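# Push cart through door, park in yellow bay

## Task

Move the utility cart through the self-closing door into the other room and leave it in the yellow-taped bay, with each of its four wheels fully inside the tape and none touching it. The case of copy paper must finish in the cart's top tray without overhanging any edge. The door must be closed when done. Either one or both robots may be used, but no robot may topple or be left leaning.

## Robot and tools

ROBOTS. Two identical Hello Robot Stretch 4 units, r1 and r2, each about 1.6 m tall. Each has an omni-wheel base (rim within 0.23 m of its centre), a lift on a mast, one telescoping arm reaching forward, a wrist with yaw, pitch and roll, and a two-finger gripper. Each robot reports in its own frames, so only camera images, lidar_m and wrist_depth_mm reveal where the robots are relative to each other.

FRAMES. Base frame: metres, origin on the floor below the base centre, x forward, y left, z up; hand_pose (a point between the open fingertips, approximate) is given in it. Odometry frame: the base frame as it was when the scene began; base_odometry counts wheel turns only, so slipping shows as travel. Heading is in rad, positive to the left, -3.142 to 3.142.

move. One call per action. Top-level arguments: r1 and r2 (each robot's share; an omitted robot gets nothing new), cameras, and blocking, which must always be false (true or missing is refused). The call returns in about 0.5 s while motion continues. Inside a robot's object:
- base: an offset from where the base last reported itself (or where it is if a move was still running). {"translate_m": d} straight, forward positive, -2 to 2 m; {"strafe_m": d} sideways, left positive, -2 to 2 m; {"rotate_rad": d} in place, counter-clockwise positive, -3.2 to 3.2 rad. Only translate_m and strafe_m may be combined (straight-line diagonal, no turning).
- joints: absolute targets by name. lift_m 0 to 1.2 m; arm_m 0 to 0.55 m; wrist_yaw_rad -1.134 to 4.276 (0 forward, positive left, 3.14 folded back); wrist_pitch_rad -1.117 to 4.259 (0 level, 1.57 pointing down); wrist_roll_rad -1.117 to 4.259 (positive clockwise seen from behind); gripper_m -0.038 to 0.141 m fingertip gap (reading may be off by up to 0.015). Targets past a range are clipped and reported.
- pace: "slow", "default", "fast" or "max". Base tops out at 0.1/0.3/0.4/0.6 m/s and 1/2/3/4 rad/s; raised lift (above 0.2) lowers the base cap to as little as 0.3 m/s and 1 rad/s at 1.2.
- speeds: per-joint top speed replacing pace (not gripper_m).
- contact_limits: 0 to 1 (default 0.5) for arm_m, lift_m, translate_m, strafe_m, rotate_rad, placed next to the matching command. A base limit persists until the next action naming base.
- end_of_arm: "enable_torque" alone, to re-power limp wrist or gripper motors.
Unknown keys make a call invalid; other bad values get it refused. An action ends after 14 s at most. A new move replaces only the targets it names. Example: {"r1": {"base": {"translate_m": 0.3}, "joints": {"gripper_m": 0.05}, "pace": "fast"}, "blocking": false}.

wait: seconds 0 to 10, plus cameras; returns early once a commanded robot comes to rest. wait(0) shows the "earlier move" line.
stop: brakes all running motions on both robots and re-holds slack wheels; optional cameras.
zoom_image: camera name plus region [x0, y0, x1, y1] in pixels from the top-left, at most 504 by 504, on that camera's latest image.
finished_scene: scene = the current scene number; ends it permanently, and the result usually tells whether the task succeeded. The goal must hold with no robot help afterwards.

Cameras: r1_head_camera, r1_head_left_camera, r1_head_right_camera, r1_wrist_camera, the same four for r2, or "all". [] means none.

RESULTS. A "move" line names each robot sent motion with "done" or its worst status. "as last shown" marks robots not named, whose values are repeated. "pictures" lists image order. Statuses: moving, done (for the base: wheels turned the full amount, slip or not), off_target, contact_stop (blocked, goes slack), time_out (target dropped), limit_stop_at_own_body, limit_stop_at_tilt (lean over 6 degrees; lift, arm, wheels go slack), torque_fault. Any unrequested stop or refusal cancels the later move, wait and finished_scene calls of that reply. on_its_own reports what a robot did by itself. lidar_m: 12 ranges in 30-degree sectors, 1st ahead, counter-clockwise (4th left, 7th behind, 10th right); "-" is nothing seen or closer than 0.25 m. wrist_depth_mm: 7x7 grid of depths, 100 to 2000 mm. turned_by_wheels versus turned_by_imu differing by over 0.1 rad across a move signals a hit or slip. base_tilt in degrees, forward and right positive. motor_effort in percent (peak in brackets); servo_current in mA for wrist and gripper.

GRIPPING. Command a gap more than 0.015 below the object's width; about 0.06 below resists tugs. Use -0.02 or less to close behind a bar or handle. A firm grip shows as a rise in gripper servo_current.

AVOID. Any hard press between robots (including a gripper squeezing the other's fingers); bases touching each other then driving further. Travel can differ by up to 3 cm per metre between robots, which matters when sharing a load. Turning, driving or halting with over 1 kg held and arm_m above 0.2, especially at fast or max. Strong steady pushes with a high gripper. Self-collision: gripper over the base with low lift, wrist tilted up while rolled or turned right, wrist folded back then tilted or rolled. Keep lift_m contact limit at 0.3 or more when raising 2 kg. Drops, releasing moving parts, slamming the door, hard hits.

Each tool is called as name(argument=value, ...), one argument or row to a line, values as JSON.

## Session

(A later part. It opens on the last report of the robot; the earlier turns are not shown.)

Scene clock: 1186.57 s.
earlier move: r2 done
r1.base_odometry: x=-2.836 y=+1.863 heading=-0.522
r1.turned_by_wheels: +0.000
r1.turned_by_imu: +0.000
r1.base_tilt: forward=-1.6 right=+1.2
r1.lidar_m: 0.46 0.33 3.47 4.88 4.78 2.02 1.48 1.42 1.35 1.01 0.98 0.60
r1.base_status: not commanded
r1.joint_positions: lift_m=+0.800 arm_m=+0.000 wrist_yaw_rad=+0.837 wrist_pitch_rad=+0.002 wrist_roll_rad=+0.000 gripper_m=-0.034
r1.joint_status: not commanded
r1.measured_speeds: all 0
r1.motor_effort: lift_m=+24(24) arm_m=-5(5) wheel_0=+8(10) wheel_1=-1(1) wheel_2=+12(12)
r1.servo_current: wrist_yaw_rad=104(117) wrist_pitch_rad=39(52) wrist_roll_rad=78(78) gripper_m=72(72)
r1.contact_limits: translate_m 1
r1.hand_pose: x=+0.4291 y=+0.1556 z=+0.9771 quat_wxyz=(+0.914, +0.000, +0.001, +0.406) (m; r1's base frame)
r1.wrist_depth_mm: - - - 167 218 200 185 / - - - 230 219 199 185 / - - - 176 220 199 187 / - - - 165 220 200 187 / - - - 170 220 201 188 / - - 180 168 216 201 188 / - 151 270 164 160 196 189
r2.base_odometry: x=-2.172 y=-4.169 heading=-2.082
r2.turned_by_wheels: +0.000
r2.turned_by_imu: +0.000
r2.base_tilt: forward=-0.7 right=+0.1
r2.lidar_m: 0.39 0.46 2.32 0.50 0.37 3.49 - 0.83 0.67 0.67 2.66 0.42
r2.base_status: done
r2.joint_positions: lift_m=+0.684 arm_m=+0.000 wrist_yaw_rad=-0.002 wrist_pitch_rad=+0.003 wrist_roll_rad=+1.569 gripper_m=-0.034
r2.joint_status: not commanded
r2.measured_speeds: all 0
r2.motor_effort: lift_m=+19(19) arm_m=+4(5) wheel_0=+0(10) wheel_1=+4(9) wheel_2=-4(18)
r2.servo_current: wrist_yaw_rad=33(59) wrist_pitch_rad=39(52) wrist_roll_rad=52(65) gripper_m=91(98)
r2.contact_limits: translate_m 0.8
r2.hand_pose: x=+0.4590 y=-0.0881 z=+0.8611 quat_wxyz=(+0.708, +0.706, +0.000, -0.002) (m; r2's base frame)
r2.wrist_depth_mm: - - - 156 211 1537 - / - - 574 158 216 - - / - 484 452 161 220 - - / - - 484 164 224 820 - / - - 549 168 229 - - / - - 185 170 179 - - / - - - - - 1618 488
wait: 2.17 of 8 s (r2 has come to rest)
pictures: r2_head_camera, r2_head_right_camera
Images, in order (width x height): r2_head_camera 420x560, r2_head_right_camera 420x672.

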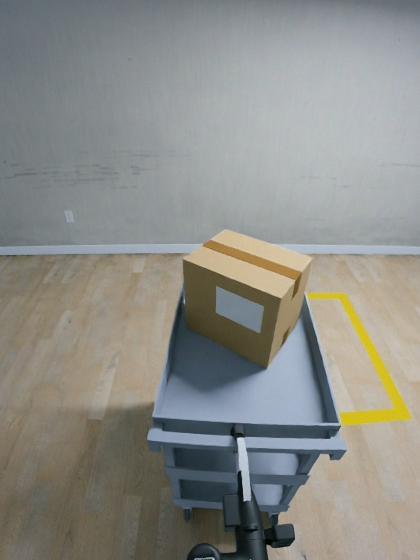

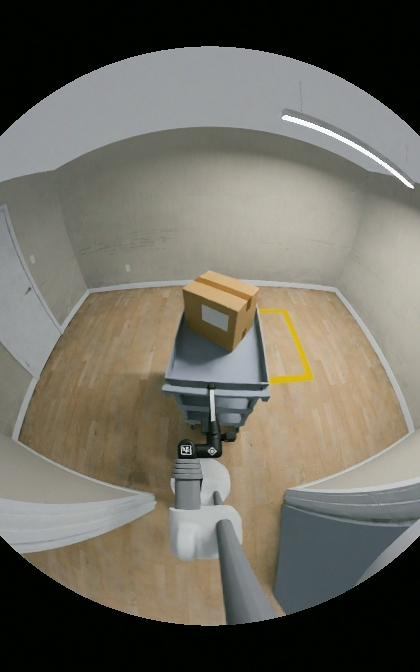

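move(
  r2={"base":{"translate_m":0.4,"strafe_m":0.07},"contact_limits":{"translate_m":0.8}},
  blocking=false,
  cameras=[],
)

wait(
  seconds=8,
  cameras=["r2_head_camera","r2_head_right_camera"],
)

Scene clock: 1194.53 s.
move: r2 moving
r1: as last shown
r1.lidar_m: 0.45 0.39 3.45 4.90 4.78 2.03 1.48 1.43 1.36 1.00 0.98 0.59
r1.motor_effort: lift_m=+24(24) arm_m=-5(5) wheel_0=+9(10) wheel_1=+0(1) wheel_2=+12(12)
r1.servo_current: wrist_yaw_rad=91(111) wrist_pitch_rad=39(46) wrist_roll_rad=39(59) gripper_m=72(72)
r1.contact_limits: translate_m 1
r1.wrist_depth_mm: - - - 166 218 199 184 / - - - 230 219 198 186 / - - - 176 220 199 187 / - - - 164 220 200 187 / - - - 170 220 201 188 / - - 181 169 216 202 188 / - 151 268 164 160 196 189
r2.base_odometry: x=-2.182 y=-4.199 heading=-2.083
r2.turned_by_wheels: +0.000
r2.turned_by_imu: +0.000
r2.base_tilt: forward=-0.7 right=+0.1
r2.lidar_m: 0.39 0.46 2.31 0.63 0.39 3.72 - 0.83 0.67 0.70 2.63 0.40
r2.base_status: translate_m moving; strafe_m moving
r2.joint_positions: lift_m=+0.684 arm_m=+0.000 wrist_yaw_rad=-0.003 wrist_pitch_rad=+0.003 wrist_roll_rad=+1.569 gripper_m=-0.034
r2.joint_status: not commanded
r2.measured_speeds: translate_m=+0.122 strafe_m=+0.023 rotate_rad=-0.006 lift_m=+0.000 arm_m=+0.000 wrist_yaw_rad=-0.001 wrist_pitch_rad=+0.000 wrist_roll_rad=+0.000
r2.motor_effort: lift_m=+19(19) arm_m=+4(5) wheel_0=+5(8) wheel_1=+8(10) wheel_2=-18(18)
r2.servo_current: wrist_yaw_rad=33(52) wrist_pitch_rad=39(46) wrist_roll_rad=46(59) gripper_m=91(91)
r2.contact_limits: translate_m 0.8
r2.hand_pose: x=+0.4590 y=-0.0882 z=+0.8611 quat_wxyz=(+0.708, +0.706, +0.000, -0.002) (m; r2's base frame)
r2.wrist_depth_mm: - - - 155 211 1464 - / - - 569 157 216 - - / - 480 455 160 220 - - / - - 484 164 224 831 - / - - 559 167 229 - - / - - 185 170 178 - - / - - - - - 1618 488
pictures: none
No camera images: "cameras" was empty.

Scene clock: 1196.87 s.
earlier move: r2 done
r1.base_odometry: x=-2.836 y=+1.863 heading=-0.522
r1.turned_by_wheels: +0.000
r1.turned_by_imu: +0.000
r1.base_tilt: forward=-1.6 right=+1.2
r1.lidar_m: 0.46 0.37 3.43 4.86 4.79 2.01 1.50 1.44 1.38 1.03 0.98 0.59
r1.base_status: not commanded
r1.joint_positions: lift_m=+0.800 arm_m=+0.000 wrist_yaw_rad=+0.837 wrist_pitch_rad=+0.002 wrist_roll_rad=+0.000 gripper_m=-0.034
r1.joint_status: not commanded
r1.measured_speeds: all 0
r1.motor_effort: lift_m=+24(24) arm_m=-5(5) wheel_0=+10(10) wheel_1=+0(1) wheel_2=+12(12)
r1.servo_current: wrist_yaw_rad=98(111) wrist_pitch_rad=39(52) wrist_roll_rad=46(72) gripper_m=59(72)
r1.contact_limits: translate_m 1
r1.hand_pose: x=+0.4291 y=+0.1556 z=+0.9771 quat_wxyz=(+0.914, +0.000, +0.001, +0.406) (m; r1's base frame)
r1.wrist_depth_mm: - - - 167 218 200 185 / - - - 231 218 198 185 / - - - 175 219 198 186 / - - - 165 220 199 187 / - - - 169 221 201 187 / - - 181 169 215 201 189 / - 151 270 164 160 196 189
r2.base_odometry: x=-2.306 y=-4.552 heading=-2.082
r2.turned_by_wheels: +0.000
r2.turned_by_imu: +0.000
r2.base_tilt: forward=-0.7 right=+0.1
r2.lidar_m: 0.41 2.40 2.21 1.91 0.76 0.57 - 0.97 0.89 2.36 2.70 0.39
r2.base_status: done
r2.joint_positions: lift_m=+0.684 arm_m=+0.000 wrist_yaw_rad=-0.003 wrist_pitch_rad=+0.003 wrist_roll_rad=+1.569 gripper_m=-0.034
r2.joint_status: not commanded
r2.measured_speeds: all 0
r2.motor_effort: lift_m=+19(19) arm_m=+4(5) wheel_0=+1(10) wheel_1=+3(10) wheel_2=-3(18)
r2.servo_current: wrist_yaw_rad=39(59) wrist_pitch_rad=39(52) wrist_roll_rad=52(72) gripper_m=85(104)
r2.contact_limits: translate_m 0.8
r2.hand_pose: x=+0.4590 y=-0.0883 z=+0.8611 quat_wxyz=(+0.708, +0.706, +0.000, -0.002) (m; r2's base frame)
r2.wrist_depth_mm: - - 554 135 190 - - / - 477 436 142 198 768 - / - 462 452 148 208 - - / - - 525 154 217 - - / - - 627 162 226 - - / - - 186 170 178 1618 500 / - - - - - 1708 1205
wait: 2.33 of 8 s (r2 has come to rest)
pictures: r2_head_camera, r2_head_right_camera
Images, in order (width x height): r2_head_camera 420x560, r2_head_right_camera 420x672.

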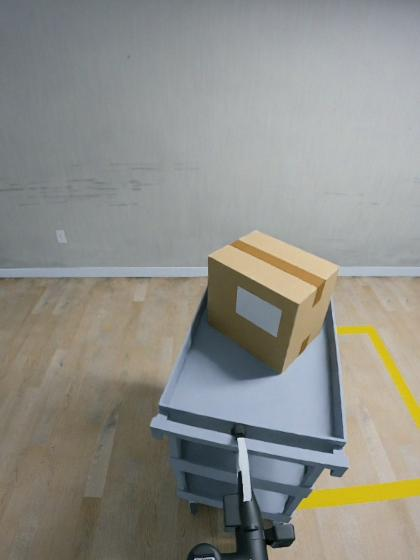

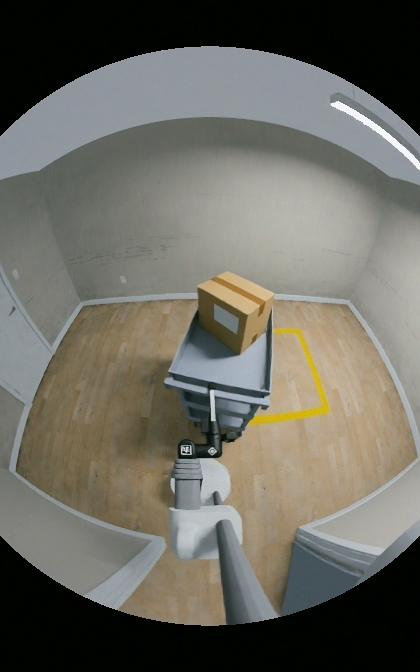

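move(
  r2={"base":{"translate_m":0.6,"strafe_m":-0.19},"contact_limits":{"translate_m":0.8}},
  blocking=false,
  cameras=[],
)

wait(
  seconds=8,
  cameras=["r2_head_camera","r2_head_right_camera"],
)

Scene clock: 1206.03 s.
move: r2 moving
r1: as last shown
r1.lidar_m: 0.47 0.38 3.47 4.88 4.79 2.00 1.47 1.44 1.37 1.04 0.96 0.61
r1.motor_effort: lift_m=+24(24) arm_m=-5(5) wheel_0=+8(9) wheel_1=+0(1) wheel_2=+12(12)
r1.servo_current: wrist_yaw_rad=85(117) wrist_pitch_rad=46(46) wrist_roll_rad=39(65) gripper_m=72(72)
r1.contact_limits: translate_m 1
r1.wrist_depth_mm: - - - 167 217 199 185 / - - - 230 219 198 186 / - - - 176 219 199 186 / - - - 165 220 200 187 / - - - 170 221 200 188 / - - 181 169 216 202 189 / - 151 267 164 160 196 188
r2.base_odometry: x=-2.330 y=-4.574 heading=-2.082
r2.turned_by_wheels: +0.000
r2.turned_by_imu: +0.001
r2.base_tilt: forward=-0.7 right=+0.1
r2.lidar_m: 0.41 0.44 2.21 1.99 0.79 0.62 - 0.99 0.90 2.53 2.73 0.40
r2.base_status: translate_m moving; strafe_m moving
r2.joint_positions: lift_m=+0.684 arm_m=+0.000 wrist_yaw_rad=-0.002 wrist_pitch_rad=+0.003 wrist_roll_rad=+1.569 gripper_m=-0.034
r2.joint_status: not commanded
r2.measured_speeds: translate_m=+0.122 strafe_m=-0.040 rotate_rad=+0.007 lift_m=+0.000 arm_m=+0.000 wrist_yaw_rad=+0.019 wrist_pitch_rad=+0.000 wrist_roll_rad=+0.000
r2.motor_effort: lift_m=+18(19) arm_m=+4(5) wheel_0=+13(14) wheel_1=+6(7) wheel_2=-13(16)
r2.servo_current: wrist_yaw_rad=52(52) wrist_pitch_rad=46(46) wrist_roll_rad=59(59) gripper_m=85(98)
r2.contact_limits: translate_m 0.8
r2.hand_pose: x=+0.4591 y=-0.0879 z=+0.8611 quat_wxyz=(+0.708, +0.706, +0.001, -0.002) (m; r2's base frame)
r2.wrist_depth_mm: - 504 521 132 185 - - / - 433 430 137 195 - - / - 449 452 143 206 - - / - - 530 151 216 - - / - - 640 158 225 - - / - - 185 169 177 1576 492 / - - - - - 1618 1182
pictures: none
No camera images: "cameras" was empty.

Scene clock: 1209.07 s.
earlier move: r2 done
r1.base_odometry: x=-2.836 y=+1.863 heading=-0.522
r1.turned_by_wheels: +0.000
r1.turned_by_imu: +0.000
r1.base_tilt: forward=-1.6 right=+1.3
r1.lidar_m: 0.44 0.37 3.45 4.87 4.79 1.98 1.48 1.43 1.36 1.01 0.97 0.59
r1.base_status: not commanded
r1.joint_positions: lift_m=+0.800 arm_m=+0.000 wrist_yaw_rad=+0.837 wrist_pitch_rad=+0.002 wrist_roll_rad=+0.000 gripper_m=-0.034
r1.joint_status: not commanded
r1.measured_speeds: all 0
r1.on_its_own: wrist_yaw_rad is at rest, and its servo_current (111 mA) is outside its rest range (0 to 104 mA)
r1.motor_effort: lift_m=+24(24) arm_m=-5(5) wheel_0=+9(10) wheel_1=+0(1) wheel_2=+12(12)
r1.servo_current: wrist_yaw_rad=111(124) wrist_pitch_rad=39(52) wrist_roll_rad=59(65) gripper_m=59(72)
r1.contact_limits: translate_m 1
r1.hand_pose: x=+0.4291 y=+0.1556 z=+0.9771 quat_wxyz=(+0.914, +0.000, +0.001, +0.406) (m; r1's base frame)
r1.wrist_depth_mm: - - - 166 217 200 185 / - - - 231 218 197 186 / - - - 176 220 198 187 / - - - 165 221 199 187 / - - - 170 221 201 188 / - - 180 169 216 202 188 / - 151 270 164 160 196 189
r2.base_odometry: x=-2.766 y=-4.982 heading=-2.082
r2.turned_by_wheels: +0.000
r2.turned_by_imu: +0.003
r2.base_tilt: forward=-0.6 right=+0.1
r2.lidar_m: 0.40 0.43 2.37 2.30 1.58 1.22 1.71 1.28 1.66 2.43 2.32 0.42
r2.base_status: done
r2.joint_positions: lift_m=+0.684 arm_m=+0.000 wrist_yaw_rad=+0.002 wrist_pitch_rad=+0.003 wrist_roll_rad=+1.569 gripper_m=-0.034
r2.joint_status: not commanded
r2.measured_speeds: all 0
r2.motor_effort: lift_m=+19(19) arm_m=+4(5) wheel_0=+3(18) wheel_1=+4(8) wheel_2=-3(16)
r2.servo_current: wrist_yaw_rad=46(65) wrist_pitch_rad=46(52) wrist_roll_rad=52(65) gripper_m=98(104)
r2.contact_limits: translate_m 0.8
r2.hand_pose: x=+0.4594 y=-0.0869 z=+0.8611 quat_wxyz=(+0.708, +0.706, +0.002, -0.001) (m; r2's base frame)
r2.wrist_depth_mm: - - - 160 219 1397 - / - - 591 162 221 750 - / - 469 462 165 223 - - / - 480 477 167 227 831 - / - - 539 169 231 - - / - - 185 171 176 - - / - - - - - 1464 480
wait: 3.03 of 8 s (r2 has come to rest)
pictures: r2_head_camera, r2_head_right_camera
Images, in order (width x height): r2_head_camera 420x560, r2_head_right_camera 420x672.

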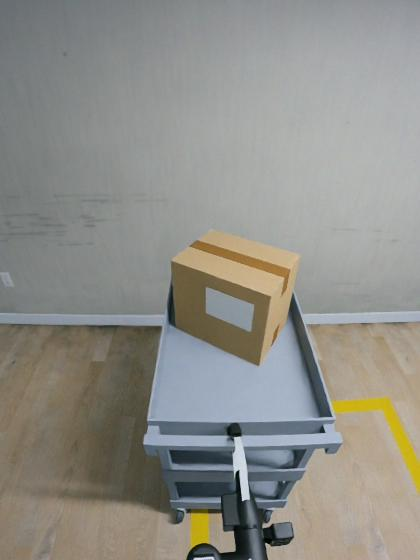

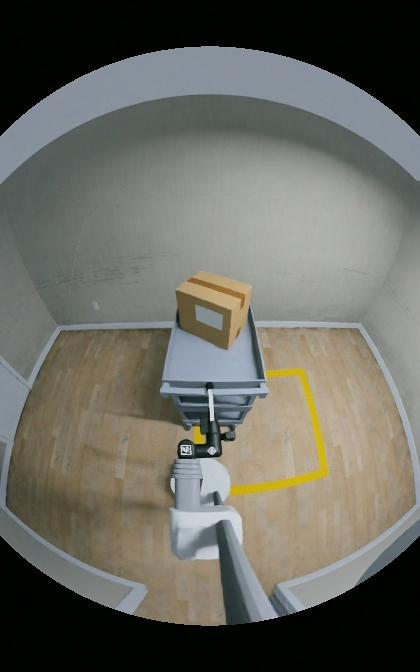

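move(
  r2={"base":{"translate_m":-0.3},"contact_limits":{"translate_m":0.8}},
  blocking=false,
  cameras=[],
)

wait(
  seconds=8,
  cameras=[],
)

move(
  r2={"base":{"strafe_m":0.2},"contact_limits":{"strafe_m":0.8}},
  blocking=false,
  cameras=[],
)

wait(
  seconds=8,
  cameras=["r2_head_camera","r2_head_right_camera"],
)

Scene clock: 1230.27 s.
move: r2 moving
r1.base_odometry: x=-2.836 y=+1.863 heading=-0.522
r1.turned_by_wheels: +0.000
r1.turned_by_imu: +0.000
r1.base_tilt: forward=-1.6 right=+1.2
r1.lidar_m: 0.46 0.38 3.43 4.89 4.78 1.99 1.50 1.44 1.38 1.00 0.98 0.60
r1.base_status: not commanded
r1.joint_positions: lift_m=+0.800 arm_m=+0.000 wrist_yaw_rad=+0.837 wrist_pitch_rad=+0.002 wrist_roll_rad=+0.000 gripper_m=-0.034
r1.joint_status: not commanded
r1.measured_speeds: all 0
r1.motor_effort: lift_m=+24(24) arm_m=-5(5) wheel_0=+9(9) wheel_1=-1(1) wheel_2=+12(12)
r1.servo_current: wrist_yaw_rad=91(117) wrist_pitch_rad=46(46) wrist_roll_rad=52(85) gripper_m=65(65)
r1.contact_limits: translate_m 1
r1.hand_pose: x=+0.4291 y=+0.1556 z=+0.9771 quat_wxyz=(+0.914, +0.000, +0.001, +0.406) (m; r1's base frame)
r1.wrist_depth_mm: - - - 167 217 199 185 / - - - 231 217 198 186 / - - - 175 220 200 186 / - - - 165 220 200 187 / - - - 170 221 201 187 / - - 180 169 216 201 189 / - 151 270 165 160 196 189
r2.base_odometry: x=-2.750 y=-4.955 heading=-2.082
r2.turned_by_wheels: +0.000
r2.turned_by_imu: +0.001
r2.base_tilt: forward=-0.7 right=+0.0
r2.lidar_m: 0.39 0.41 2.36 2.29 1.55 1.18 1.73 1.23 1.67 2.42 2.35 0.42
r2.base_status: translate_m moving
r2.joint_positions: lift_m=+0.684 arm_m=+0.000 wrist_yaw_rad=+0.004 wrist_pitch_rad=+0.003 wrist_roll_rad=+1.569 gripper_m=-0.034
r2.joint_status: not commanded
r2.measured_speeds: translate_m=-0.124 strafe_m=-0.001 rotate_rad=-0.002 lift_m=+0.000 arm_m=+0.000 wrist_yaw_rad=+0.000 wrist_pitch_rad=+0.000 wrist_roll_rad=+0.000
r2.motor_effort: lift_m=+19(19) arm_m=-4(4) wheel_0=-5(10) wheel_1=-8(9) wheel_2=+17(19)
r2.servo_current: wrist_yaw_rad=39(59) wrist_pitch_rad=39(46) wrist_roll_rad=46(52) gripper_m=98(98)
r2.contact_limits: translate_m 0.8
r2.hand_pose: x=+0.4596 y=-0.0864 z=+0.8611 quat_wxyz=(+0.708, +0.706, +0.003, +0.000) (m; r2's base frame)
r2.wrist_depth_mm: - - - 159 217 1397 - / - - 580 162 220 715 - / - 459 455 164 224 - - / - 477 480 167 227 820 - / - - 544 169 229 - - / - - 186 171 174 - - / - - - - - 544 484
pictures: none
No camera images: "cameras" was empty.

Scene clock: 1232.27 s.
earlier move: r2 done
r1.base_odometry: x=-2.836 y=+1.863 heading=-0.522
r1.turned_by_wheels: +0.000
r1.turned_by_imu: +0.000
r1.base_tilt: forward=-1.6 right=+1.2
r1.lidar_m: 0.45 0.37 3.43 4.88 4.79 2.02 1.50 1.44 1.32 1.00 0.98 0.61
r1.base_status: not commanded
r1.joint_positions: lift_m=+0.800 arm_m=+0.000 wrist_yaw_rad=+0.837 wrist_pitch_rad=+0.002 wrist_roll_rad=+0.000 gripper_m=-0.034
r1.joint_status: not commanded
r1.measured_speeds: all 0
r1.on_its_own: wrist_yaw_rad is at rest, and its servo_current (111 mA) is outside its rest range (0 to 104 mA)
r1.motor_effort: lift_m=+24(24) arm_m=-5(5) wheel_0=+9(10) wheel_1=+0(1) wheel_2=+12(12)
r1.servo_current: wrist_yaw_rad=111(117) wrist_pitch_rad=46(46) wrist_roll_rad=39(85) gripper_m=59(72)
r1.contact_limits: translate_m 1
r1.hand_pose: x=+0.4291 y=+0.1556 z=+0.9771 quat_wxyz=(+0.914, +0.000, +0.001, +0.406) (m; r1's base frame)
r1.wrist_depth_mm: - - - 167 216 200 184 / - - - 230 218 198 185 / - - - 175 220 199 187 / - - - 165 220 200 187 / - - - 169 221 201 188 / - - 181 169 215 201 188 / - 151 268 164 160 196 189
r2.base_odometry: x=-2.619 y=-4.721 heading=-2.082
r2.turned_by_wheels: -0.001
r2.turned_by_imu: -0.001
r2.base_tilt: forward=-0.7 right=+0.0
r2.lidar_m: 0.38 0.41 2.40 2.30 1.15 0.93 1.70 1.01 1.24 2.41 2.54 0.42
r2.base_status: done
r2.joint_positions: lift_m=+0.684 arm_m=+0.000 wrist_yaw_rad=-0.002 wrist_pitch_rad=+0.003 wrist_roll_rad=+1.569 gripper_m=-0.034
r2.joint_status: not commanded
r2.measured_speeds: all 0
r2.motor_effort: lift_m=+19(19) arm_m=-4(4) wheel_0=-5(11) wheel_1=-4(10) wheel_2=+5(19)
r2.servo_current: wrist_yaw_rad=46(59) wrist_pitch_rad=46(52) wrist_roll_rad=52(59) gripper_m=91(98)
r2.contact_limits: translate_m 0.8
r2.hand_pose: x=+0.4592 y=-0.0879 z=+0.8611 quat_wxyz=(+0.708, +0.706, +0.001, -0.002) (m; r2's base frame)
r2.wrist_depth_mm: - - - 168 228 1661 1160 / - - - 170 229 768 - / - 500 500 170 229 831 - / - 473 469 230 231 820 - / - 521 525 171 231 831 - / - - 184 172 176 - - / - - - - - 1618 -
wait: 2.00 of 8 s (r2 has come to rest)
pictures: none
No camera images: "cameras" was empty.

Scene clock: 1232.77 s.
move: r2 moving
r1.base_odometry: x=-2.836 y=+1.863 heading=-0.522
r1.turned_by_wheels: +0.000
r1.turned_by_imu: +0.000
r1.base_tilt: forward=-1.6 right=+1.3
r1.lidar_m: 0.45 0.38 3.45 4.87 4.80 2.04 1.47 1.43 1.38 1.01 0.98 0.60
r1.base_status: not commanded
r1.joint_positions: lift_m=+0.800 arm_m=+0.000 wrist_yaw_rad=+0.837 wrist_pitch_rad=+0.002 wrist_roll_rad=+0.000 gripper_m=-0.034
r1.joint_status: not commanded
r1.measured_speeds: all 0
r1.motor_effort: lift_m=+24(24) arm_m=-5(5) wheel_0=+9(9) wheel_1=+0(1) wheel_2=+12(12)
r1.servo_current: wrist_yaw_rad=98(117) wrist_pitch_rad=39(52) wrist_roll_rad=33(59) gripper_m=65(72)
r1.contact_limits: translate_m 1
r1.hand_pose: x=+0.4291 y=+0.1556 z=+0.9771 quat_wxyz=(+0.914, +0.000, +0.001, +0.406) (m; r1's base frame)
r1.wrist_depth_mm: - - - 166 216 200 184 / - - - 230 218 198 186 / - - - 175 220 200 186 / - - - 165 221 200 187 / - - - 170 221 200 187 / - - 181 169 214 201 189 / - 151 271 164 160 196 188
r2.base_odometry: x=-2.587 y=-4.739 heading=-2.083
r2.turned_by_wheels: +0.000
r2.turned_by_imu: +0.000
r2.base_tilt: forward=-0.7 right=+0.1
r2.lidar_m: 0.39 0.45 2.33 2.27 1.15 0.92 1.75 1.01 1.21 2.46 2.58 0.44
r2.base_status: strafe_m moving
r2.joint_positions: lift_m=+0.684 arm_m=+0.000 wrist_yaw_rad=-0.004 wrist_pitch_rad=+0.003 wrist_roll_rad=+1.569 gripper_m=-0.034
r2.joint_status: not commanded
r2.measured_speeds: translate_m=-0.001 strafe_m=+0.141 rotate_rad=+0.004 lift_m=+0.000 arm_m=+0.000 wrist_yaw_rad=+0.000 wrist_pitch_rad=+0.000 wrist_roll_rad=+0.000
r2.motor_effort: lift_m=+19(19) arm_m=-4(4) wheel_0=-15(20) wheel_1=+11(11) wheel_2=+0(4)
r2.servo_current: wrist_yaw_rad=46(52) wrist_pitch_rad=46(46) wrist_roll_rad=39(52) gripper_m=91(91)
r2.contact_limits: strafe_m 0.8
r2.hand_pose: x=+0.4590 y=-0.0886 z=+0.8611 quat_wxyz=(+0.708, +0.706, +0.000, -0.003) (m; r2's base frame)
r2.wrist_depth_mm: - - - 164 223 1661 521 / - - 609 166 225 759 - / - 477 473 167 227 831 - / - 480 477 228 229 831 - / - - 535 170 231 831 - / - - 184 171 177 - - / - - - - - 1618 492
pictures: none
No camera images: "cameras" was empty.

Scene clock: 1234.23 s.
earlier move: r2 done
r1.base_odometry: x=-2.836 y=+1.863 heading=-0.522
r1.turned_by_wheels: +0.000
r1.turned_by_imu: +0.000
r1.base_tilt: forward=-1.6 right=+1.2
r1.lidar_m: 0.45 0.36 3.43 4.87 4.78 2.00 1.47 1.45 1.36 1.00 0.97 0.61
r1.base_status: not commanded
r1.joint_positions: lift_m=+0.800 arm_m=+0.000 wrist_yaw_rad=+0.837 wrist_pitch_rad=+0.002 wrist_roll_rad=+0.000 gripper_m=-0.034
r1.joint_status: not commanded
r1.measured_speeds: all 0
r1.motor_effort: lift_m=+24(24) arm_m=-5(5) wheel_0=+9(9) wheel_1=-1(1) wheel_2=+12(12)
r1.servo_current: wrist_yaw_rad=98(117) wrist_pitch_rad=46(52) wrist_roll_rad=59(72) gripper_m=72(72)
r1.contact_limits: translate_m 1
r1.hand_pose: x=+0.4291 y=+0.1556 z=+0.9771 quat_wxyz=(+0.914, +0.000, +0.001, +0.406) (m; r1's base frame)
r1.wrist_depth_mm: - - - 166 217 200 185 / - - - 231 219 199 185 / - - - 175 220 199 186 / - - - 165 220 199 187 / - - - 170 220 200 188 / - - 180 169 216 202 189 / - 151 270 164 160 197 189
r2.base_odometry: x=-2.445 y=-4.819 heading=-2.082
r2.turned_by_wheels: +0.000
r2.turned_by_imu: +0.000
r2.base_tilt: forward=-0.7 right=+0.1
r2.lidar_m: 0.40 2.08 2.16 2.10 1.16 0.86 - 1.11 1.20 2.61 2.72 0.39
r2.base_status: done
r2.joint_positions: lift_m=+0.684 arm_m=+0.000 wrist_yaw_rad=-0.004 wrist_pitch_rad=+0.003 wrist_roll_rad=+1.569 gripper_m=-0.034
r2.joint_status: not commanded
r2.measured_speeds: all 0
r2.motor_effort: lift_m=+19(19) arm_m=-4(4) wheel_0=+0(20) wheel_1=+3(11) wheel_2=+0(4)
r2.servo_current: wrist_yaw_rad=52(59) wrist_pitch_rad=39(46) wrist_roll_rad=52(59) gripper_m=78(98)
r2.contact_limits: strafe_m 0.8
r2.hand_pose: x=+0.4590 y=-0.0886 z=+0.8611 quat_wxyz=(+0.708, +0.706, +0.000, -0.003) (m; r2's base frame)
r2.wrist_depth_mm: - 480 492 - 182 - - / - 415 418 132 191 - - / - 455 455 141 203 - - / - 521 544 150 215 - - / - - 640 159 225 - - / - - 181 167 176 1661 496 / - - - - - 1537 1182
wait: 1.47 of 8 s (r2 has come to rest)
pictures: r2_head_camera, r2_head_right_camera
Images, in order (width x height): r2_head_camera 420x560, r2_head_right_camera 420x672.

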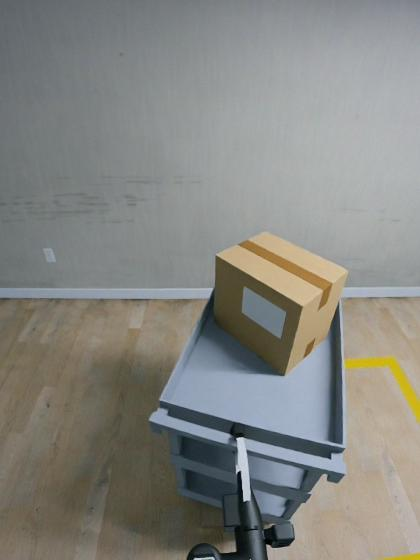

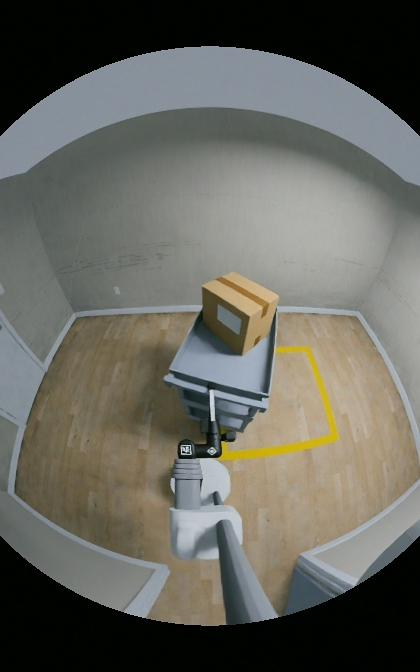

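move(
  r2={"base":{"translate_m":0.42,"strafe_m":-0.15},"contact_limits":{"translate_m":0.8}},
  blocking=false,
  cameras=[],
)

wait(
  seconds=8,
  cameras=["r2_head_camera","r2_head_right_camera"],
)

Scene clock: 1241.07 s.
move: r2 moving
r1: as last shown
r1.lidar_m: 0.47 0.38 3.42 4.83 4.79 2.01 1.49 1.43 1.34 1.01 0.97 0.60
r1.motor_effort: lift_m=+24(24) arm_m=-5(5) wheel_0=+9(10) wheel_1=-1(1) wheel_2=+12(12)
r1.servo_current: wrist_yaw_rad=104(104) wrist_pitch_rad=39(46) wrist_roll_rad=33(52) gripper_m=65(65)
r1.contact_limits: translate_m 1
r1.wrist_depth_mm: - - - 167 218 199 185 / - - - 230 218 198 185 / - - - 176 219 199 186 / - - - 165 220 200 187 / - - - 170 222 200 188 / - - 181 169 216 201 188 / - 151 268 165 160 196 189
r2.base_odometry: x=-2.469 y=-4.840 heading=-2.082
r2.turned_by_wheels: +0.000
r2.turned_by_imu: +0.001
r2.base_tilt: forward=-0.7 right=+0.1
r2.lidar_m: 0.40 2.02 2.21 2.12 1.20 0.89 - 1.12 1.25 2.59 2.69 0.38
r2.base_status: translate_m moving; strafe_m moving
r2.joint_positions: lift_m=+0.684 arm_m=+0.000 wrist_yaw_rad=-0.003 wrist_pitch_rad=+0.003 wrist_roll_rad=+1.569 gripper_m=-0.034
r2.joint_status: not commanded
r2.measured_speeds: translate_m=+0.122 strafe_m=-0.045 rotate_rad=+0.002 lift_m=+0.000 arm_m=+0.000 wrist_yaw_rad=+0.000 wrist_pitch_rad=+0.000 wrist_roll_rad=+0.000
r2.motor_effort: lift_m=+19(19) arm_m=+4(4) wheel_0=+8(14) wheel_1=+6(8) wheel_2=-14(15)
r2.servo_current: wrist_yaw_rad=52(59) wrist_pitch_rad=46(46) wrist_roll_rad=46(65) gripper_m=85(91)
r2.contact_limits: translate_m 0.8
r2.hand_pose: x=+0.4590 y=-0.0883 z=+0.8611 quat_wxyz=(+0.708, +0.706, +0.000, -0.002) (m; r2's base frame)
r2.wrist_depth_mm: - 484 496 - 181 - - / - 418 413 131 190 - - / - 452 449 140 203 - - / - 517 539 147 214 - - / - - 640 156 225 - - / - - 182 168 178 1618 500 / - - - - - 1576 1182
pictures: none
No camera images: "cameras" was empty.

Scene clock: 1243.47 s.
earlier move: r2 done
r1.base_odometry: x=-2.836 y=+1.863 heading=-0.522
r1.turned_by_wheels: +0.000
r1.turned_by_imu: +0.000
r1.base_tilt: forward=-1.6 right=+1.2
r1.lidar_m: 0.47 0.37 3.43 4.90 4.78 2.01 1.50 1.43 1.36 1.02 0.97 0.60
r1.base_status: not commanded
r1.joint_positions: lift_m=+0.800 arm_m=+0.000 wrist_yaw_rad=+0.837 wrist_pitch_rad=+0.002 wrist_roll_rad=+0.000 gripper_m=-0.034
r1.joint_status: not commanded
r1.measured_speeds: all 0
r1.motor_effort: lift_m=+24(24) arm_m=-5(5) wheel_0=+9(10) wheel_1=-1(1) wheel_2=+12(12)
r1.servo_current: wrist_yaw_rad=98(117) wrist_pitch_rad=39(52) wrist_roll_rad=52(65) gripper_m=65(72)
r1.contact_limits: translate_m 1
r1.hand_pose: x=+0.4291 y=+0.1556 z=+0.9771 quat_wxyz=(+0.914, +0.000, +0.001, +0.406) (m; r1's base frame)
r1.wrist_depth_mm: - - - 167 217 200 183 / - - - 230 217 198 185 / - - - 176 220 200 186 / - - - 166 220 200 187 / - - - 170 220 202 187 / - - 181 169 215 200 187 / - 151 268 165 160 197 189
r2.base_odometry: x=-2.781 y=-5.112 heading=-2.082
r2.turned_by_wheels: +0.000
r2.turned_by_imu: +0.003
r2.base_tilt: forward=-0.6 right=+0.1
r2.lidar_m: 0.41 0.47 2.29 2.23 1.75 1.32 1.92 1.43 1.85 2.46 2.13 0.41
r2.base_status: done
r2.joint_positions: lift_m=+0.684 arm_m=+0.000 wrist_yaw_rad=+0.002 wrist_pitch_rad=+0.003 wrist_roll_rad=+1.569 gripper_m=-0.034
r2.joint_status: not commanded
r2.measured_speeds: all 0
r2.motor_effort: lift_m=+19(19) arm_m=+4(4) wheel_0=+4(17) wheel_1=+5(8) wheel_2=+0(15)
r2.servo_current: wrist_yaw_rad=52(59) wrist_pitch_rad=46(46) wrist_roll_rad=46(65) gripper_m=98(98)
r2.contact_limits: translate_m 0.8
r2.hand_pose: x=+0.4594 y=-0.0869 z=+0.8611 quat_wxyz=(+0.708, +0.706, +0.002, -0.001) (m; r2's base frame)
r2.wrist_depth_mm: - - 530 139 193 - - / - 469 466 145 202 759 - / - 436 442 149 209 - - / - 512 512 156 217 842 - / - - 603 164 227 - - / - - 182 169 174 - 512 / - - - - - - 469
wait: 2.40 of 8 s (r2 has come to rest)
pictures: r2_head_camera, r2_head_right_camera
Images, in order (width x height): r2_head_camera 420x560, r2_head_right_camera 420x672.

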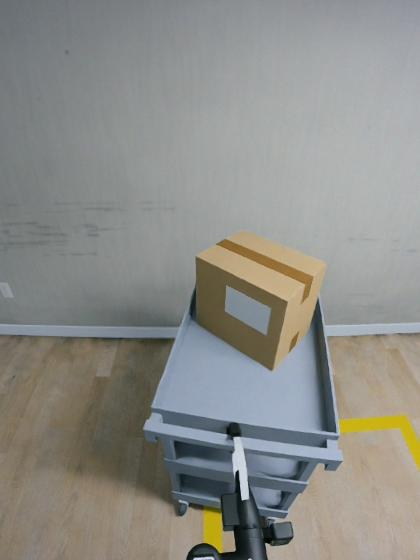

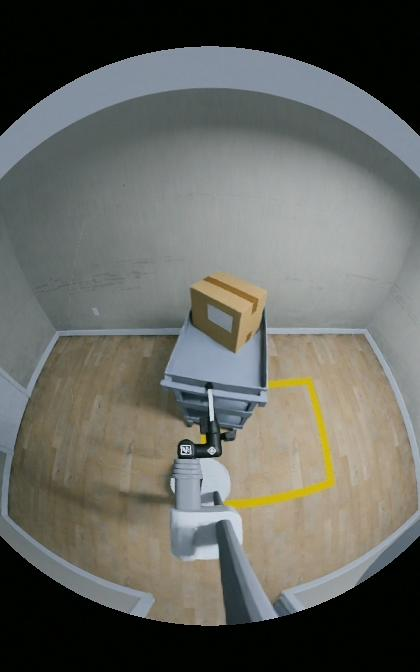

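move(
  r2={"base":{"strafe_m":-0.13},"contact_limits":{"strafe_m":0.8}},
  blocking=false,
  cameras=[],
)

wait(
  seconds=4,
  cameras=["r2_head_camera","r2_head_right_camera"],
)

Scene clock: 1271.23 s.
move: r2 moving
r1: as last shown
r1.base_tilt: forward=-1.6 right=+1.3
r1.lidar_m: 0.46 0.38 3.46 4.87 4.78 2.01 1.46 1.44 1.35 1.01 0.97 0.62
r1.servo_current: wrist_yaw_rad=85(117) wrist_pitch_rad=46(46) wrist_roll_rad=52(65) gripper_m=65(72)
r1.contact_limits: translate_m 1
r1.wrist_depth_mm: - - - 167 218 199 185 / - - - 231 218 198 185 / - - - 175 219 199 186 / - - - 165 220 200 187 / - - - 170 221 201 187 / - - 181 169 216 201 188 / - 151 270 164 160 196 188
r2.base_odometry: x=-2.812 y=-5.094 heading=-2.081
r2.turned_by_wheels: +0.000
r2.turned_by_imu: +0.001
r2.base_tilt: forward=-0.7 right=+0.1
r2.lidar_m: 0.42 0.42 2.32 2.27 1.73 1.34 1.79 1.40 1.86 2.41 2.16 0.40
r2.base_status: strafe_m moving
r2.joint_positions: lift_m=+0.684 arm_m=+0.000 wrist_yaw_rad=+0.005 wrist_pitch_rad=+0.003 wrist_roll_rad=+1.569 gripper_m=-0.034
r2.joint_status: not commanded
r2.measured_speeds: translate_m=-0.001 strafe_m=-0.140 rotate_rad=+0.005 lift_m=+0.000 arm_m=+0.000 wrist_yaw_rad=+0.000 wrist_pitch_rad=+0.000 wrist_roll_rad=+0.000
r2.motor_effort: lift_m=+19(19) arm_m=+4(4) wheel_0=+14(17) wheel_1=-11(11) wheel_2=+1(1)
r2.servo_current: wrist_yaw_rad=39(52) wrist_pitch_rad=39(46) wrist_roll_rad=59(59) gripper_m=98(98)
r2.contact_limits: strafe_m 0.8
r2.hand_pose: x=+0.4597 y=-0.0859 z=+0.8611 quat_wxyz=(+0.708, +0.706, +0.003, +0.001) (m; r2's base frame)
r2.wrist_depth_mm: - - - 143 198 - - / - 488 492 148 205 768 - / - 436 436 152 212 - - / - 504 504 158 219 831 - / - - 591 165 228 - - / - - 180 168 176 - - / - - - - - - 480
pictures: none
No camera images: "cameras" was empty.

Scene clock: 1272.37 s.
earlier move: r2 done
r1.base_odometry: x=-2.836 y=+1.863 heading=-0.522
r1.turned_by_wheels: +0.000
r1.turned_by_imu: +0.000
r1.base_tilt: forward=-1.6 right=+1.2
r1.lidar_m: 0.45 0.38 3.45 4.85 4.78 2.00 1.49 1.44 1.37 1.02 0.97 0.59
r1.base_status: not commanded
r1.joint_positions: lift_m=+0.800 arm_m=+0.000 wrist_yaw_rad=+0.837 wrist_pitch_rad=+0.002 wrist_roll_rad=+0.000 gripper_m=-0.034
r1.joint_status: not commanded
r1.measured_speeds: all 0
r1.motor_effort: lift_m=+24(24) arm_m=-5(5) wheel_0=+9(10) wheel_1=+0(1) wheel_2=+12(12)
r1.servo_current: wrist_yaw_rad=104(117) wrist_pitch_rad=46(52) wrist_roll_rad=46(65) gripper_m=59(78)
r1.contact_limits: translate_m 1
r1.hand_pose: x=+0.4291 y=+0.1556 z=+0.9771 quat_wxyz=(+0.914, +0.000, +0.001, +0.406) (m; r1's base frame)
r1.wrist_depth_mm: - - - 167 217 200 185 / - - - 230 218 198 185 / - - - 176 220 200 186 / - - - 165 220 200 186 / - - - 170 221 200 187 / - - 181 169 216 201 188 / - 151 270 164 160 196 188
r2.base_odometry: x=-2.894 y=-5.048 heading=-2.082
r2.turned_by_wheels: +0.000
r2.turned_by_imu: +0.000
r2.base_tilt: forward=-0.7 right=+0.1
r2.lidar_m: 0.41 0.44 2.30 2.37 1.75 1.35 1.57 1.35 1.86 2.34 2.13 0.45
r2.base_status: done
r2.joint_positions: lift_m=+0.684 arm_m=+0.000 wrist_yaw_rad=+0.003 wrist_pitch_rad=+0.003 wrist_roll_rad=+1.569 gripper_m=-0.034
r2.joint_status: not commanded
r2.measured_speeds: all 0
r2.motor_effort: lift_m=+19(19) arm_m=+3(4) wheel_0=+1(17) wheel_1=-3(11) wheel_2=+0(1)
r2.servo_current: wrist_yaw_rad=52(59) wrist_pitch_rad=39(46) wrist_roll_rad=46(59) gripper_m=98(104)
r2.contact_limits: strafe_m 0.8
r2.hand_pose: x=+0.4595 y=-0.0865 z=+0.8611 quat_wxyz=(+0.708, +0.706, +0.002, +0.000) (m; r2's base frame)
r2.wrist_depth_mm: - - - 167 225 - 1118 / - - - 167 227 676 - / - 500 496 169 228 831 - / - 473 469 229 230 831 - / - 525 521 171 232 831 - / - - 184 172 176 - - / - - - - - - -
wait: 1.13 of 4 s (r2 has come to rest)
pictures: r2_head_camera, r2_head_right_camera
Images, in order (width x height): r2_head_camera 420x560, r2_head_right_camera 420x672.

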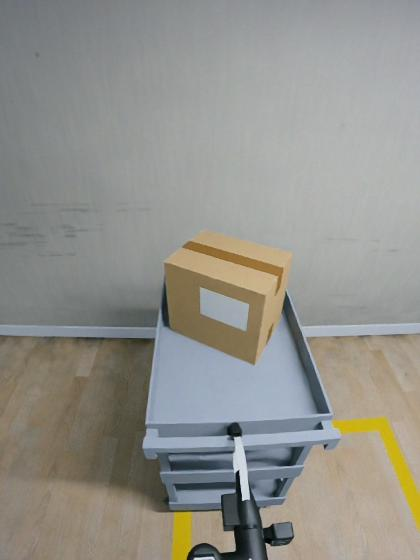

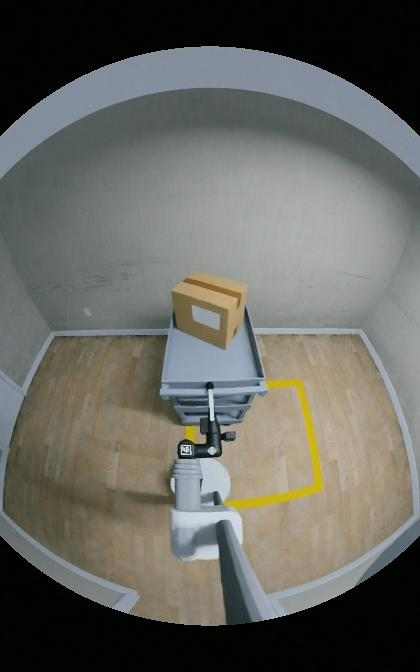

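move(
  r2={"base":{"strafe_m":-0.22},"contact_limits":{"strafe_m":0.8}},
  blocking=false,
  cameras=[],
)

wait(
  seconds=5,
  cameras=["r2_head_camera"],
)

move(
  r2={"base":{"translate_m":-0.32,"strafe_m":-0.15},"contact_limits":{"translate_m":0.8}},
  blocking=false,
  cameras=[],
)

wait(
  seconds=6,
  cameras=["r2_head_camera","r2_head_right_camera"],
)

Scene clock: 1293.67 s.
move: r2 moving
r1: as last shown
r1.lidar_m: 0.46 0.38 3.44 4.88 4.78 2.02 1.49 1.43 1.36 1.02 0.98 0.60
r1.motor_effort: lift_m=+24(24) arm_m=-5(5) wheel_0=+9(10) wheel_1=-1(1) wheel_2=+12(12)
r1.servo_current: wrist_yaw_rad=98(117) wrist_pitch_rad=46(52) wrist_roll_rad=46(78) gripper_m=59(65)
r1.contact_limits: translate_m 1
r1.wrist_depth_mm: - - - 167 218 200 185 / - - - 230 218 198 186 / - - - 175 219 199 186 / - - - 165 220 200 187 / - - - 170 221 200 188 / - - 181 169 216 202 189 / - 151 270 165 160 196 189
r2.base_odometry: x=-2.926 y=-5.031 heading=-2.082
r2.turned_by_wheels: +0.000
r2.turned_by_imu: +0.001
r2.base_tilt: forward=-0.7 right=+0.0
r2.lidar_m: 0.39 0.39 2.32 2.39 1.77 1.37 1.47 1.34 1.86 2.31 2.11 0.42
r2.base_status: strafe_m moving
r2.joint_positions: lift_m=+0.684 arm_m=+0.000 wrist_yaw_rad=+0.005 wrist_pitch_rad=+0.003 wrist_roll_rad=+1.569 gripper_m=-0.034
r2.joint_status: not commanded
r2.measured_speeds: translate_m=+0.001 strafe_m=-0.141 rotate_rad=-0.008 lift_m=+0.000 arm_m=+0.000 wrist_yaw_rad=+0.000 wrist_pitch_rad=+0.000 wrist_roll_rad=+0.000
r2.motor_effort: lift_m=+19(19) arm_m=+4(4) wheel_0=+11(16) wheel_1=-11(12) wheel_2=+0(1)
r2.servo_current: wrist_yaw_rad=52(59) wrist_pitch_rad=39(46) wrist_roll_rad=65(65) gripper_m=91(98)
r2.contact_limits: strafe_m 0.8
r2.hand_pose: x=+0.4597 y=-0.0861 z=+0.8611 quat_wxyz=(+0.708, +0.706, +0.003, +0.000) (m; r2's base frame)
r2.wrist_depth_mm: - - - 171 232 - 1160 / - - - 171 231 699 - / - 500 530 171 231 820 - / - 466 466 232 232 842 - / - 512 521 172 233 854 - / - - 187 172 178 - - / - - - - - - -
pictures: none
No camera images: "cameras" was empty.

Scene clock: 1295.20 s.
earlier move: r2 done
r1.base_odometry: x=-2.836 y=+1.863 heading=-0.522
r1.turned_by_wheels: +0.000
r1.turned_by_imu: +0.000
r1.base_tilt: forward=-1.5 right=+1.2
r1.lidar_m: 0.46 0.38 3.42 4.88 4.79 2.01 1.49 1.42 1.38 1.01 0.97 0.60
r1.base_status: not commanded
r1.joint_positions: lift_m=+0.800 arm_m=+0.000 wrist_yaw_rad=+0.837 wrist_pitch_rad=+0.002 wrist_roll_rad=+0.000 gripper_m=-0.034
r1.joint_status: not commanded
r1.measured_speeds: all 0
r1.motor_effort: lift_m=+24(24) arm_m=-5(5) wheel_0=+9(10) wheel_1=-1(1) wheel_2=+12(12)
r1.servo_current: wrist_yaw_rad=91(117) wrist_pitch_rad=39(52) wrist_roll_rad=52(78) gripper_m=65(72)
r1.contact_limits: translate_m 1
r1.hand_pose: x=+0.4291 y=+0.1556 z=+0.9771 quat_wxyz=(+0.914, +0.000, +0.001, +0.406) (m; r1's base frame)
r1.wrist_depth_mm: - - - 167 218 200 185 / - - - 230 217 198 185 / - - - 175 220 199 186 / - - - 165 220 200 187 / - - - 170 221 200 188 / - - 181 169 216 201 189 / - 151 268 164 160 197 189
r2.base_odometry: x=-3.086 y=-4.941 heading=-2.082
r2.turned_by_wheels: +0.000
r2.turned_by_imu: +0.001
r2.base_tilt: forward=-0.6 right=+0.1
r2.lidar_m: 0.35 0.34 2.30 2.59 1.74 1.48 1.29 1.33 1.91 2.13 2.13 0.47
r2.base_status: done
r2.joint_positions: lift_m=+0.684 arm_m=+0.000 wrist_yaw_rad=+0.005 wrist_pitch_rad=+0.003 wrist_roll_rad=+1.569 gripper_m=-0.034
r2.joint_status: not commanded
r2.measured_speeds: all 0
r2.motor_effort: lift_m=+19(19) arm_m=+4(4) wheel_0=+3(17) wheel_1=-1(12) wheel_2=+0(2)
r2.servo_current: wrist_yaw_rad=46(59) wrist_pitch_rad=39(46) wrist_roll_rad=52(65) gripper_m=91(98)
r2.contact_limits: strafe_m 0.8
r2.hand_pose: x=+0.4597 y=-0.0860 z=+0.8611 quat_wxyz=(+0.708, +0.706, +0.003, +0.000) (m; r2's base frame)
r2.wrist_depth_mm: - - - 222 291 301 315 / - - - 208 273 1255 1182 / - - - 197 259 - - / - - 574 188 250 842 - / - 473 469 182 238 - - / - 488 186 172 174 - - / - - 512 - 221 - -
wait: 1.53 of 5 s (r2 has come to rest)
pictures: r2_head_camera
Images, in order (width x height): r2_head_camera 420x560.

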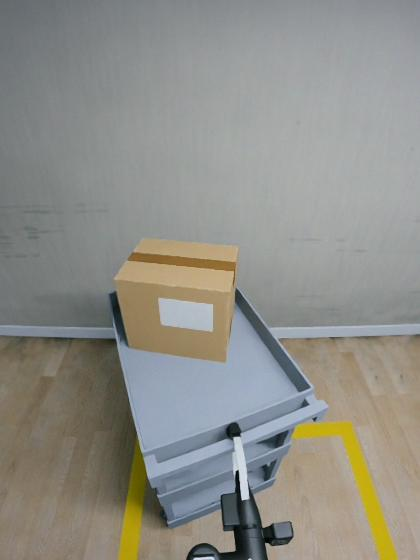

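Scene clock: 1295.70 s.
move: r2 moving
r1: as last shown
r1.base_tilt: forward=-1.6 right=+1.2
r1.lidar_m: 0.46 0.39 3.47 4.88 4.79 2.03 1.50 1.43 1.37 1.02 0.98 0.61
r1.motor_effort: lift_m=+24(24) arm_m=-5(5) wheel_0=+9(9) wheel_1=-1(1) wheel_2=+12(12)
r1.servo_current: wrist_yaw_rad=98(117) wrist_pitch_rad=46(46) wrist_roll_rad=46(59) gripper_m=65(72)
r1.contact_limits: translate_m 1
r1.wrist_depth_mm: - - - 167 217 200 185 / - - - 229 218 198 186 / - - - 175 219 199 186 / - - - 165 220 201 187 / - - - 170 220 200 187 / - - 181 168 215 201 189 / - 151 270 164 160 196 188
r2.base_odometry: x=-3.084 y=-4.906 heading=-2.081
r2.turned_by_wheels: +0.000
r2.turned_by_imu: +0.001
r2.base_tilt: forward=-0.7 right=+0.1
r2.lidar_m: 0.36 0.36 2.32 2.58 1.71 1.43 1.26 1.33 1.82 2.11 2.17 0.43
r2.base_status: translate_m moving; strafe_m moving
r2.joint_positions: lift_m=+0.684 arm_m=+0.000 wrist_yaw_rad=+0.006 wrist_pitch_rad=+0.003 wrist_roll_rad=+1.569 gripper_m=-0.034
r2.joint_status: not commanded
r2.measured_speeds: translate_m=-0.123 strafe_m=-0.058 rotate_rad=-0.002 lift_m=+0.000 arm_m=+0.000 wrist_yaw_rad=+0.000 wrist_pitch_rad=+0.000 wrist_roll_rad=+0.000
r2.motor_effort: lift_m=+19(19) arm_m=-4(4) wheel_0=-2(8) wheel_1=-11(12) wheel_2=+18(19)
r2.servo_current: wrist_yaw_rad=52(59) wrist_pitch_rad=46(46) wrist_roll_rad=33(59) gripper_m=91(98)
r2.contact_limits: translate_m 0.8
r2.hand_pose: x=+0.4598 y=-0.0858 z=+0.8611 quat_wxyz=(+0.708, +0.706, +0.003, +0.001) (m; r2's base frame)
r2.wrist_depth_mm: - - - 220 293 303 315 / - - - 209 274 1281 1160 / - - - 198 263 - - / - - 574 189 250 831 - / - 473 469 182 238 - - / - 484 186 172 176 - - / - - 512 - 220 - -
pictures: none
No camera images: "cameras" was empty.

Scene clock: 1297.77 s.
earlier move: r2 done
r1.base_odometry: x=-2.836 y=+1.863 heading=-0.522
r1.turned_by_wheels: +0.000
r1.turned_by_imu: +0.000
r1.base_tilt: forward=-1.6 right=+1.2
r1.lidar_m: 0.47 0.37 3.45 4.86 4.79 2.00 1.49 1.43 1.38 1.02 0.98 0.61
r1.base_status: not commanded
r1.joint_positions: lift_m=+0.800 arm_m=+0.000 wrist_yaw_rad=+0.837 wrist_pitch_rad=+0.002 wrist_roll_rad=+0.000 gripper_m=-0.034
r1.joint_status: not commanded
r1.measured_speeds: all 0
r1.motor_effort: lift_m=+24(24) arm_m=-5(5) wheel_0=+9(10) wheel_1=-1(1) wheel_2=+12(12)
r1.servo_current: wrist_yaw_rad=104(124) wrist_pitch_rad=39(52) wrist_roll_rad=39(59) gripper_m=65(72)
r1.contact_limits: translate_m 1
r1.hand_pose: x=+0.4291 y=+0.1556 z=+0.9771 quat_wxyz=(+0.914, +0.000, +0.001, +0.406) (m; r1's base frame)
r1.wrist_depth_mm: - - - 167 216 200 185 / - - - 231 217 198 185 / - - - 175 219 199 186 / - - - 165 220 200 187 / - - - 170 220 201 188 / - - 181 169 216 201 189 / - 151 268 164 160 196 189
r2.base_odometry: x=-3.060 y=-4.588 heading=-2.082
r2.turned_by_wheels: -0.001
r2.turned_by_imu: -0.001
r2.base_tilt: forward=-0.7 right=+0.1
r2.lidar_m: 0.33 0.36 2.73 2.77 1.32 1.36 0.96 1.01 1.41 1.97 2.07 0.46
r2.base_status: done
r2.joint_positions: lift_m=+0.684 arm_m=+0.000 wrist_yaw_rad=+0.001 wrist_pitch_rad=+0.003 wrist_roll_rad=+1.569 gripper_m=-0.034
r2.joint_status: not commanded
r2.measured_speeds: all 0
r2.motor_effort: lift_m=+19(19) arm_m=-4(5) wheel_0=-6(8) wheel_1=-2(12) wheel_2=+1(19)
r2.servo_current: wrist_yaw_rad=52(65) wrist_pitch_rad=39(46) wrist_roll_rad=39(59) gripper_m=91(98)
r2.contact_limits: translate_m 0.8
r2.hand_pose: x=+0.4594 y=-0.0872 z=+0.8611 quat_wxyz=(+0.708, +0.706, +0.001, -0.001) (m; r2's base frame)
r2.wrist_depth_mm: - - - 232 312 314 317 / - - - 215 283 1618 1255 / - - - 202 267 1576 508 / - - 647 191 256 778 - / - 473 466 182 239 831 - / - 477 184 170 174 - - / - - 500 - 218 - -
wait: 2.07 of 6 s (r2 has come to rest)
pictures: r2_head_camera, r2_head_right_camera
Images, in order (width x height): r2_head_camera 420x560, r2_head_right_camera 420x672.

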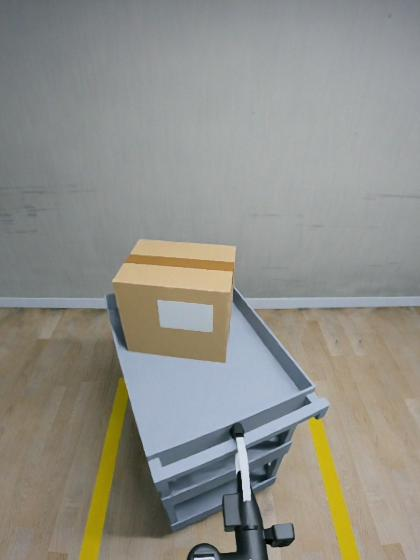

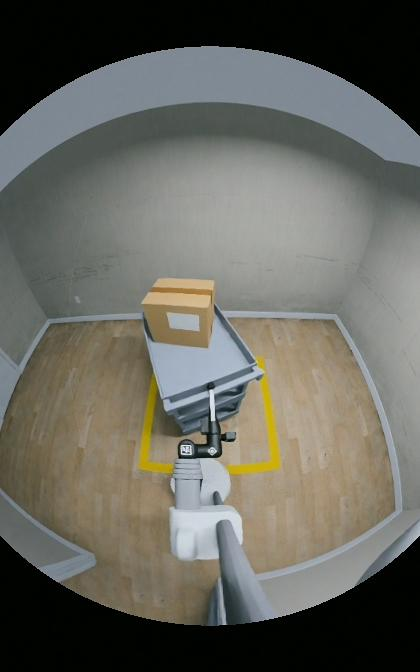

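move(
  r2={"base":{"strafe_m":0.2},"contact_limits":{"strafe_m":0.8}},
  blocking=false,
  cameras=[],
)

wait(
  seconds=5,
  cameras=["r2_head_camera","r2_head_right_camera"],
)

Scene clock: 1305.57 s.
move: r2 moving
r1: as last shown
r1.base_tilt: forward=-1.6 right=+1.3
r1.lidar_m: 0.47 0.36 3.44 4.88 4.79 2.02 1.49 1.43 1.36 1.03 0.97 0.59
r1.motor_effort: lift_m=+24(24) arm_m=-5(5) wheel_0=+9(9) wheel_1=-1(1) wheel_2=+12(12)
r1.servo_current: wrist_yaw_rad=111(111) wrist_pitch_rad=46(52) wrist_roll_rad=59(65) gripper_m=65(72)
r1.contact_limits: translate_m 1
r1.wrist_depth_mm: - - - 166 216 200 184 / - - - 230 219 198 186 / - - - 175 220 199 186 / - - - 165 220 200 187 / - - - 169 220 201 188 / - - 181 169 216 202 189 / - 151 268 164 160 197 189
r2.base_odometry: x=-3.029 y=-4.606 heading=-2.083
r2.turned_by_wheels: +0.000
r2.turned_by_imu: +0.000
r2.base_tilt: forward=-0.7 right=+0.1
r2.lidar_m: 0.33 0.37 2.75 2.70 1.31 1.31 0.93 0.99 1.42 1.99 2.09 0.45
r2.base_status: strafe_m moving
r2.joint_positions: lift_m=+0.684 arm_m=+0.000 wrist_yaw_rad=-0.005 wrist_pitch_rad=+0.003 wrist_roll_rad=+1.569 gripper_m=-0.034
r2.joint_status: not commanded
r2.measured_speeds: translate_m=+0.001 strafe_m=+0.141 rotate_rad=-0.004 lift_m=+0.000 arm_m=+0.000 wrist_yaw_rad=+0.000 wrist_pitch_rad=+0.000 wrist_roll_rad=+0.000
r2.motor_effort: lift_m=+19(19) arm_m=-4(4) wheel_0=-15(19) wheel_1=+10(12) wheel_2=+0(1)
r2.servo_current: wrist_yaw_rad=59(59) wrist_pitch_rad=46(46) wrist_roll_rad=46(52) gripper_m=98(98)
r2.contact_limits: strafe_m 0.8
r2.hand_pose: x=+0.4588 y=-0.0890 z=+0.8611 quat_wxyz=(+0.708, +0.706, -0.001, -0.003) (m; r2's base frame)
r2.wrist_depth_mm: - - - 229 306 310 319 / - - - 211 281 1576 1229 / - - - 200 264 1576 - / - - 603 189 253 778 - / - 473 477 181 237 - - / - 480 185 169 174 - - / - - 504 - 218 - -
pictures: none
No camera images: "cameras" was empty.

Scene clock: 1307.03 s.
earlier move: r2 done
r1.base_odometry: x=-2.836 y=+1.863 heading=-0.522
r1.turned_by_wheels: +0.000
r1.turned_by_imu: +0.000
r1.base_tilt: forward=-1.6 right=+1.2
r1.lidar_m: 0.46 0.36 3.44 4.86 4.79 2.03 1.47 1.44 1.35 1.01 0.98 0.59
r1.base_status: not commanded
r1.joint_positions: lift_m=+0.800 arm_m=+0.000 wrist_yaw_rad=+0.837 wrist_pitch_rad=+0.002 wrist_roll_rad=+0.000 gripper_m=-0.034
r1.joint_status: not commanded
r1.measured_speeds: all 0
r1.motor_effort: lift_m=+24(24) arm_m=-5(5) wheel_0=+9(9) wheel_1=-1(1) wheel_2=+12(12)
r1.servo_current: wrist_yaw_rad=104(111) wrist_pitch_rad=46(52) wrist_roll_rad=33(72) gripper_m=72(72)
r1.contact_limits: translate_m 1
r1.hand_pose: x=+0.4291 y=+0.1556 z=+0.9771 quat_wxyz=(+0.914, +0.000, +0.001, +0.406) (m; r1's base frame)
r1.wrist_depth_mm: - - - 167 216 200 184 / - - - 231 218 198 186 / - - - 176 220 199 186 / - - - 165 220 200 187 / - - - 170 221 200 188 / - - 181 169 216 202 189 / - 151 270 165 160 197 189
r2.base_odometry: x=-2.886 y=-4.686 heading=-2.082
r2.turned_by_wheels: +0.000
r2.turned_by_imu: +0.000
r2.base_tilt: forward=-0.7 right=+0.1
r2.lidar_m: 0.39 0.40 2.62 2.56 1.33 1.18 1.02 0.99 1.40 2.17 2.31 0.44
r2.base_status: done
r2.joint_positions: lift_m=+0.684 arm_m=+0.000 wrist_yaw_rad=-0.003 wrist_pitch_rad=+0.003 wrist_roll_rad=+1.569 gripper_m=-0.034
r2.joint_status: not commanded
r2.measured_speeds: all 0
r2.motor_effort: lift_m=+19(19) arm_m=-4(4) wheel_0=-1(19) wheel_1=+3(12) wheel_2=-1(2)
r2.servo_current: wrist_yaw_rad=52(59) wrist_pitch_rad=46(46) wrist_roll_rad=52(59) gripper_m=98(98)
r2.contact_limits: strafe_m 0.8
r2.hand_pose: x=+0.4591 y=-0.0883 z=+0.8611 quat_wxyz=(+0.708, +0.706, +0.000, -0.002) (m; r2's base frame)
r2.wrist_depth_mm: - - - 178 240 1618 1205 / - - - 177 237 1464 - / - - 585 176 236 831 - / - 469 469 235 234 842 - / - 500 500 174 233 - - / - - 184 172 176 - - / - - - - 229 - -
wait: 1.47 of 5 s (r2 has come to rest)
pictures: r2_head_camera, r2_head_right_camera
Images, in order (width x height): r2_head_camera 420x560, r2_head_right_camera 420x672.

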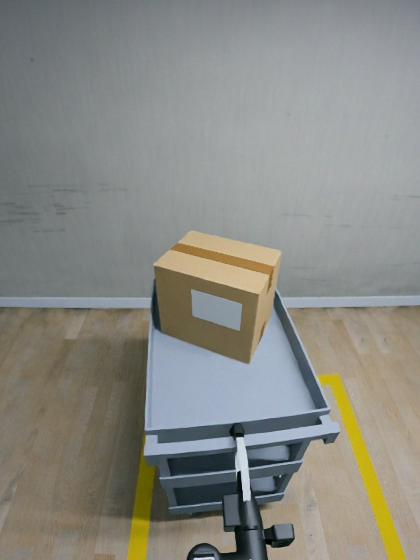

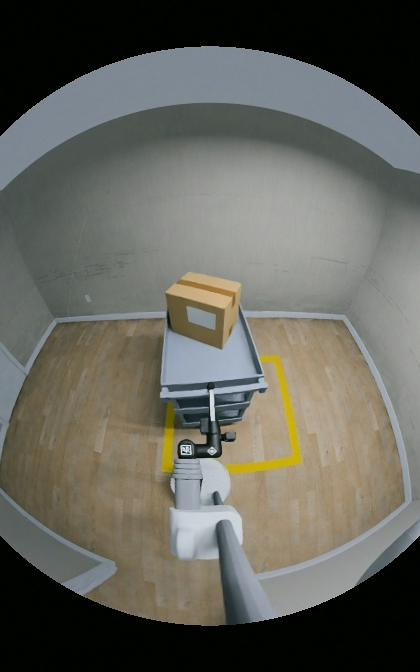

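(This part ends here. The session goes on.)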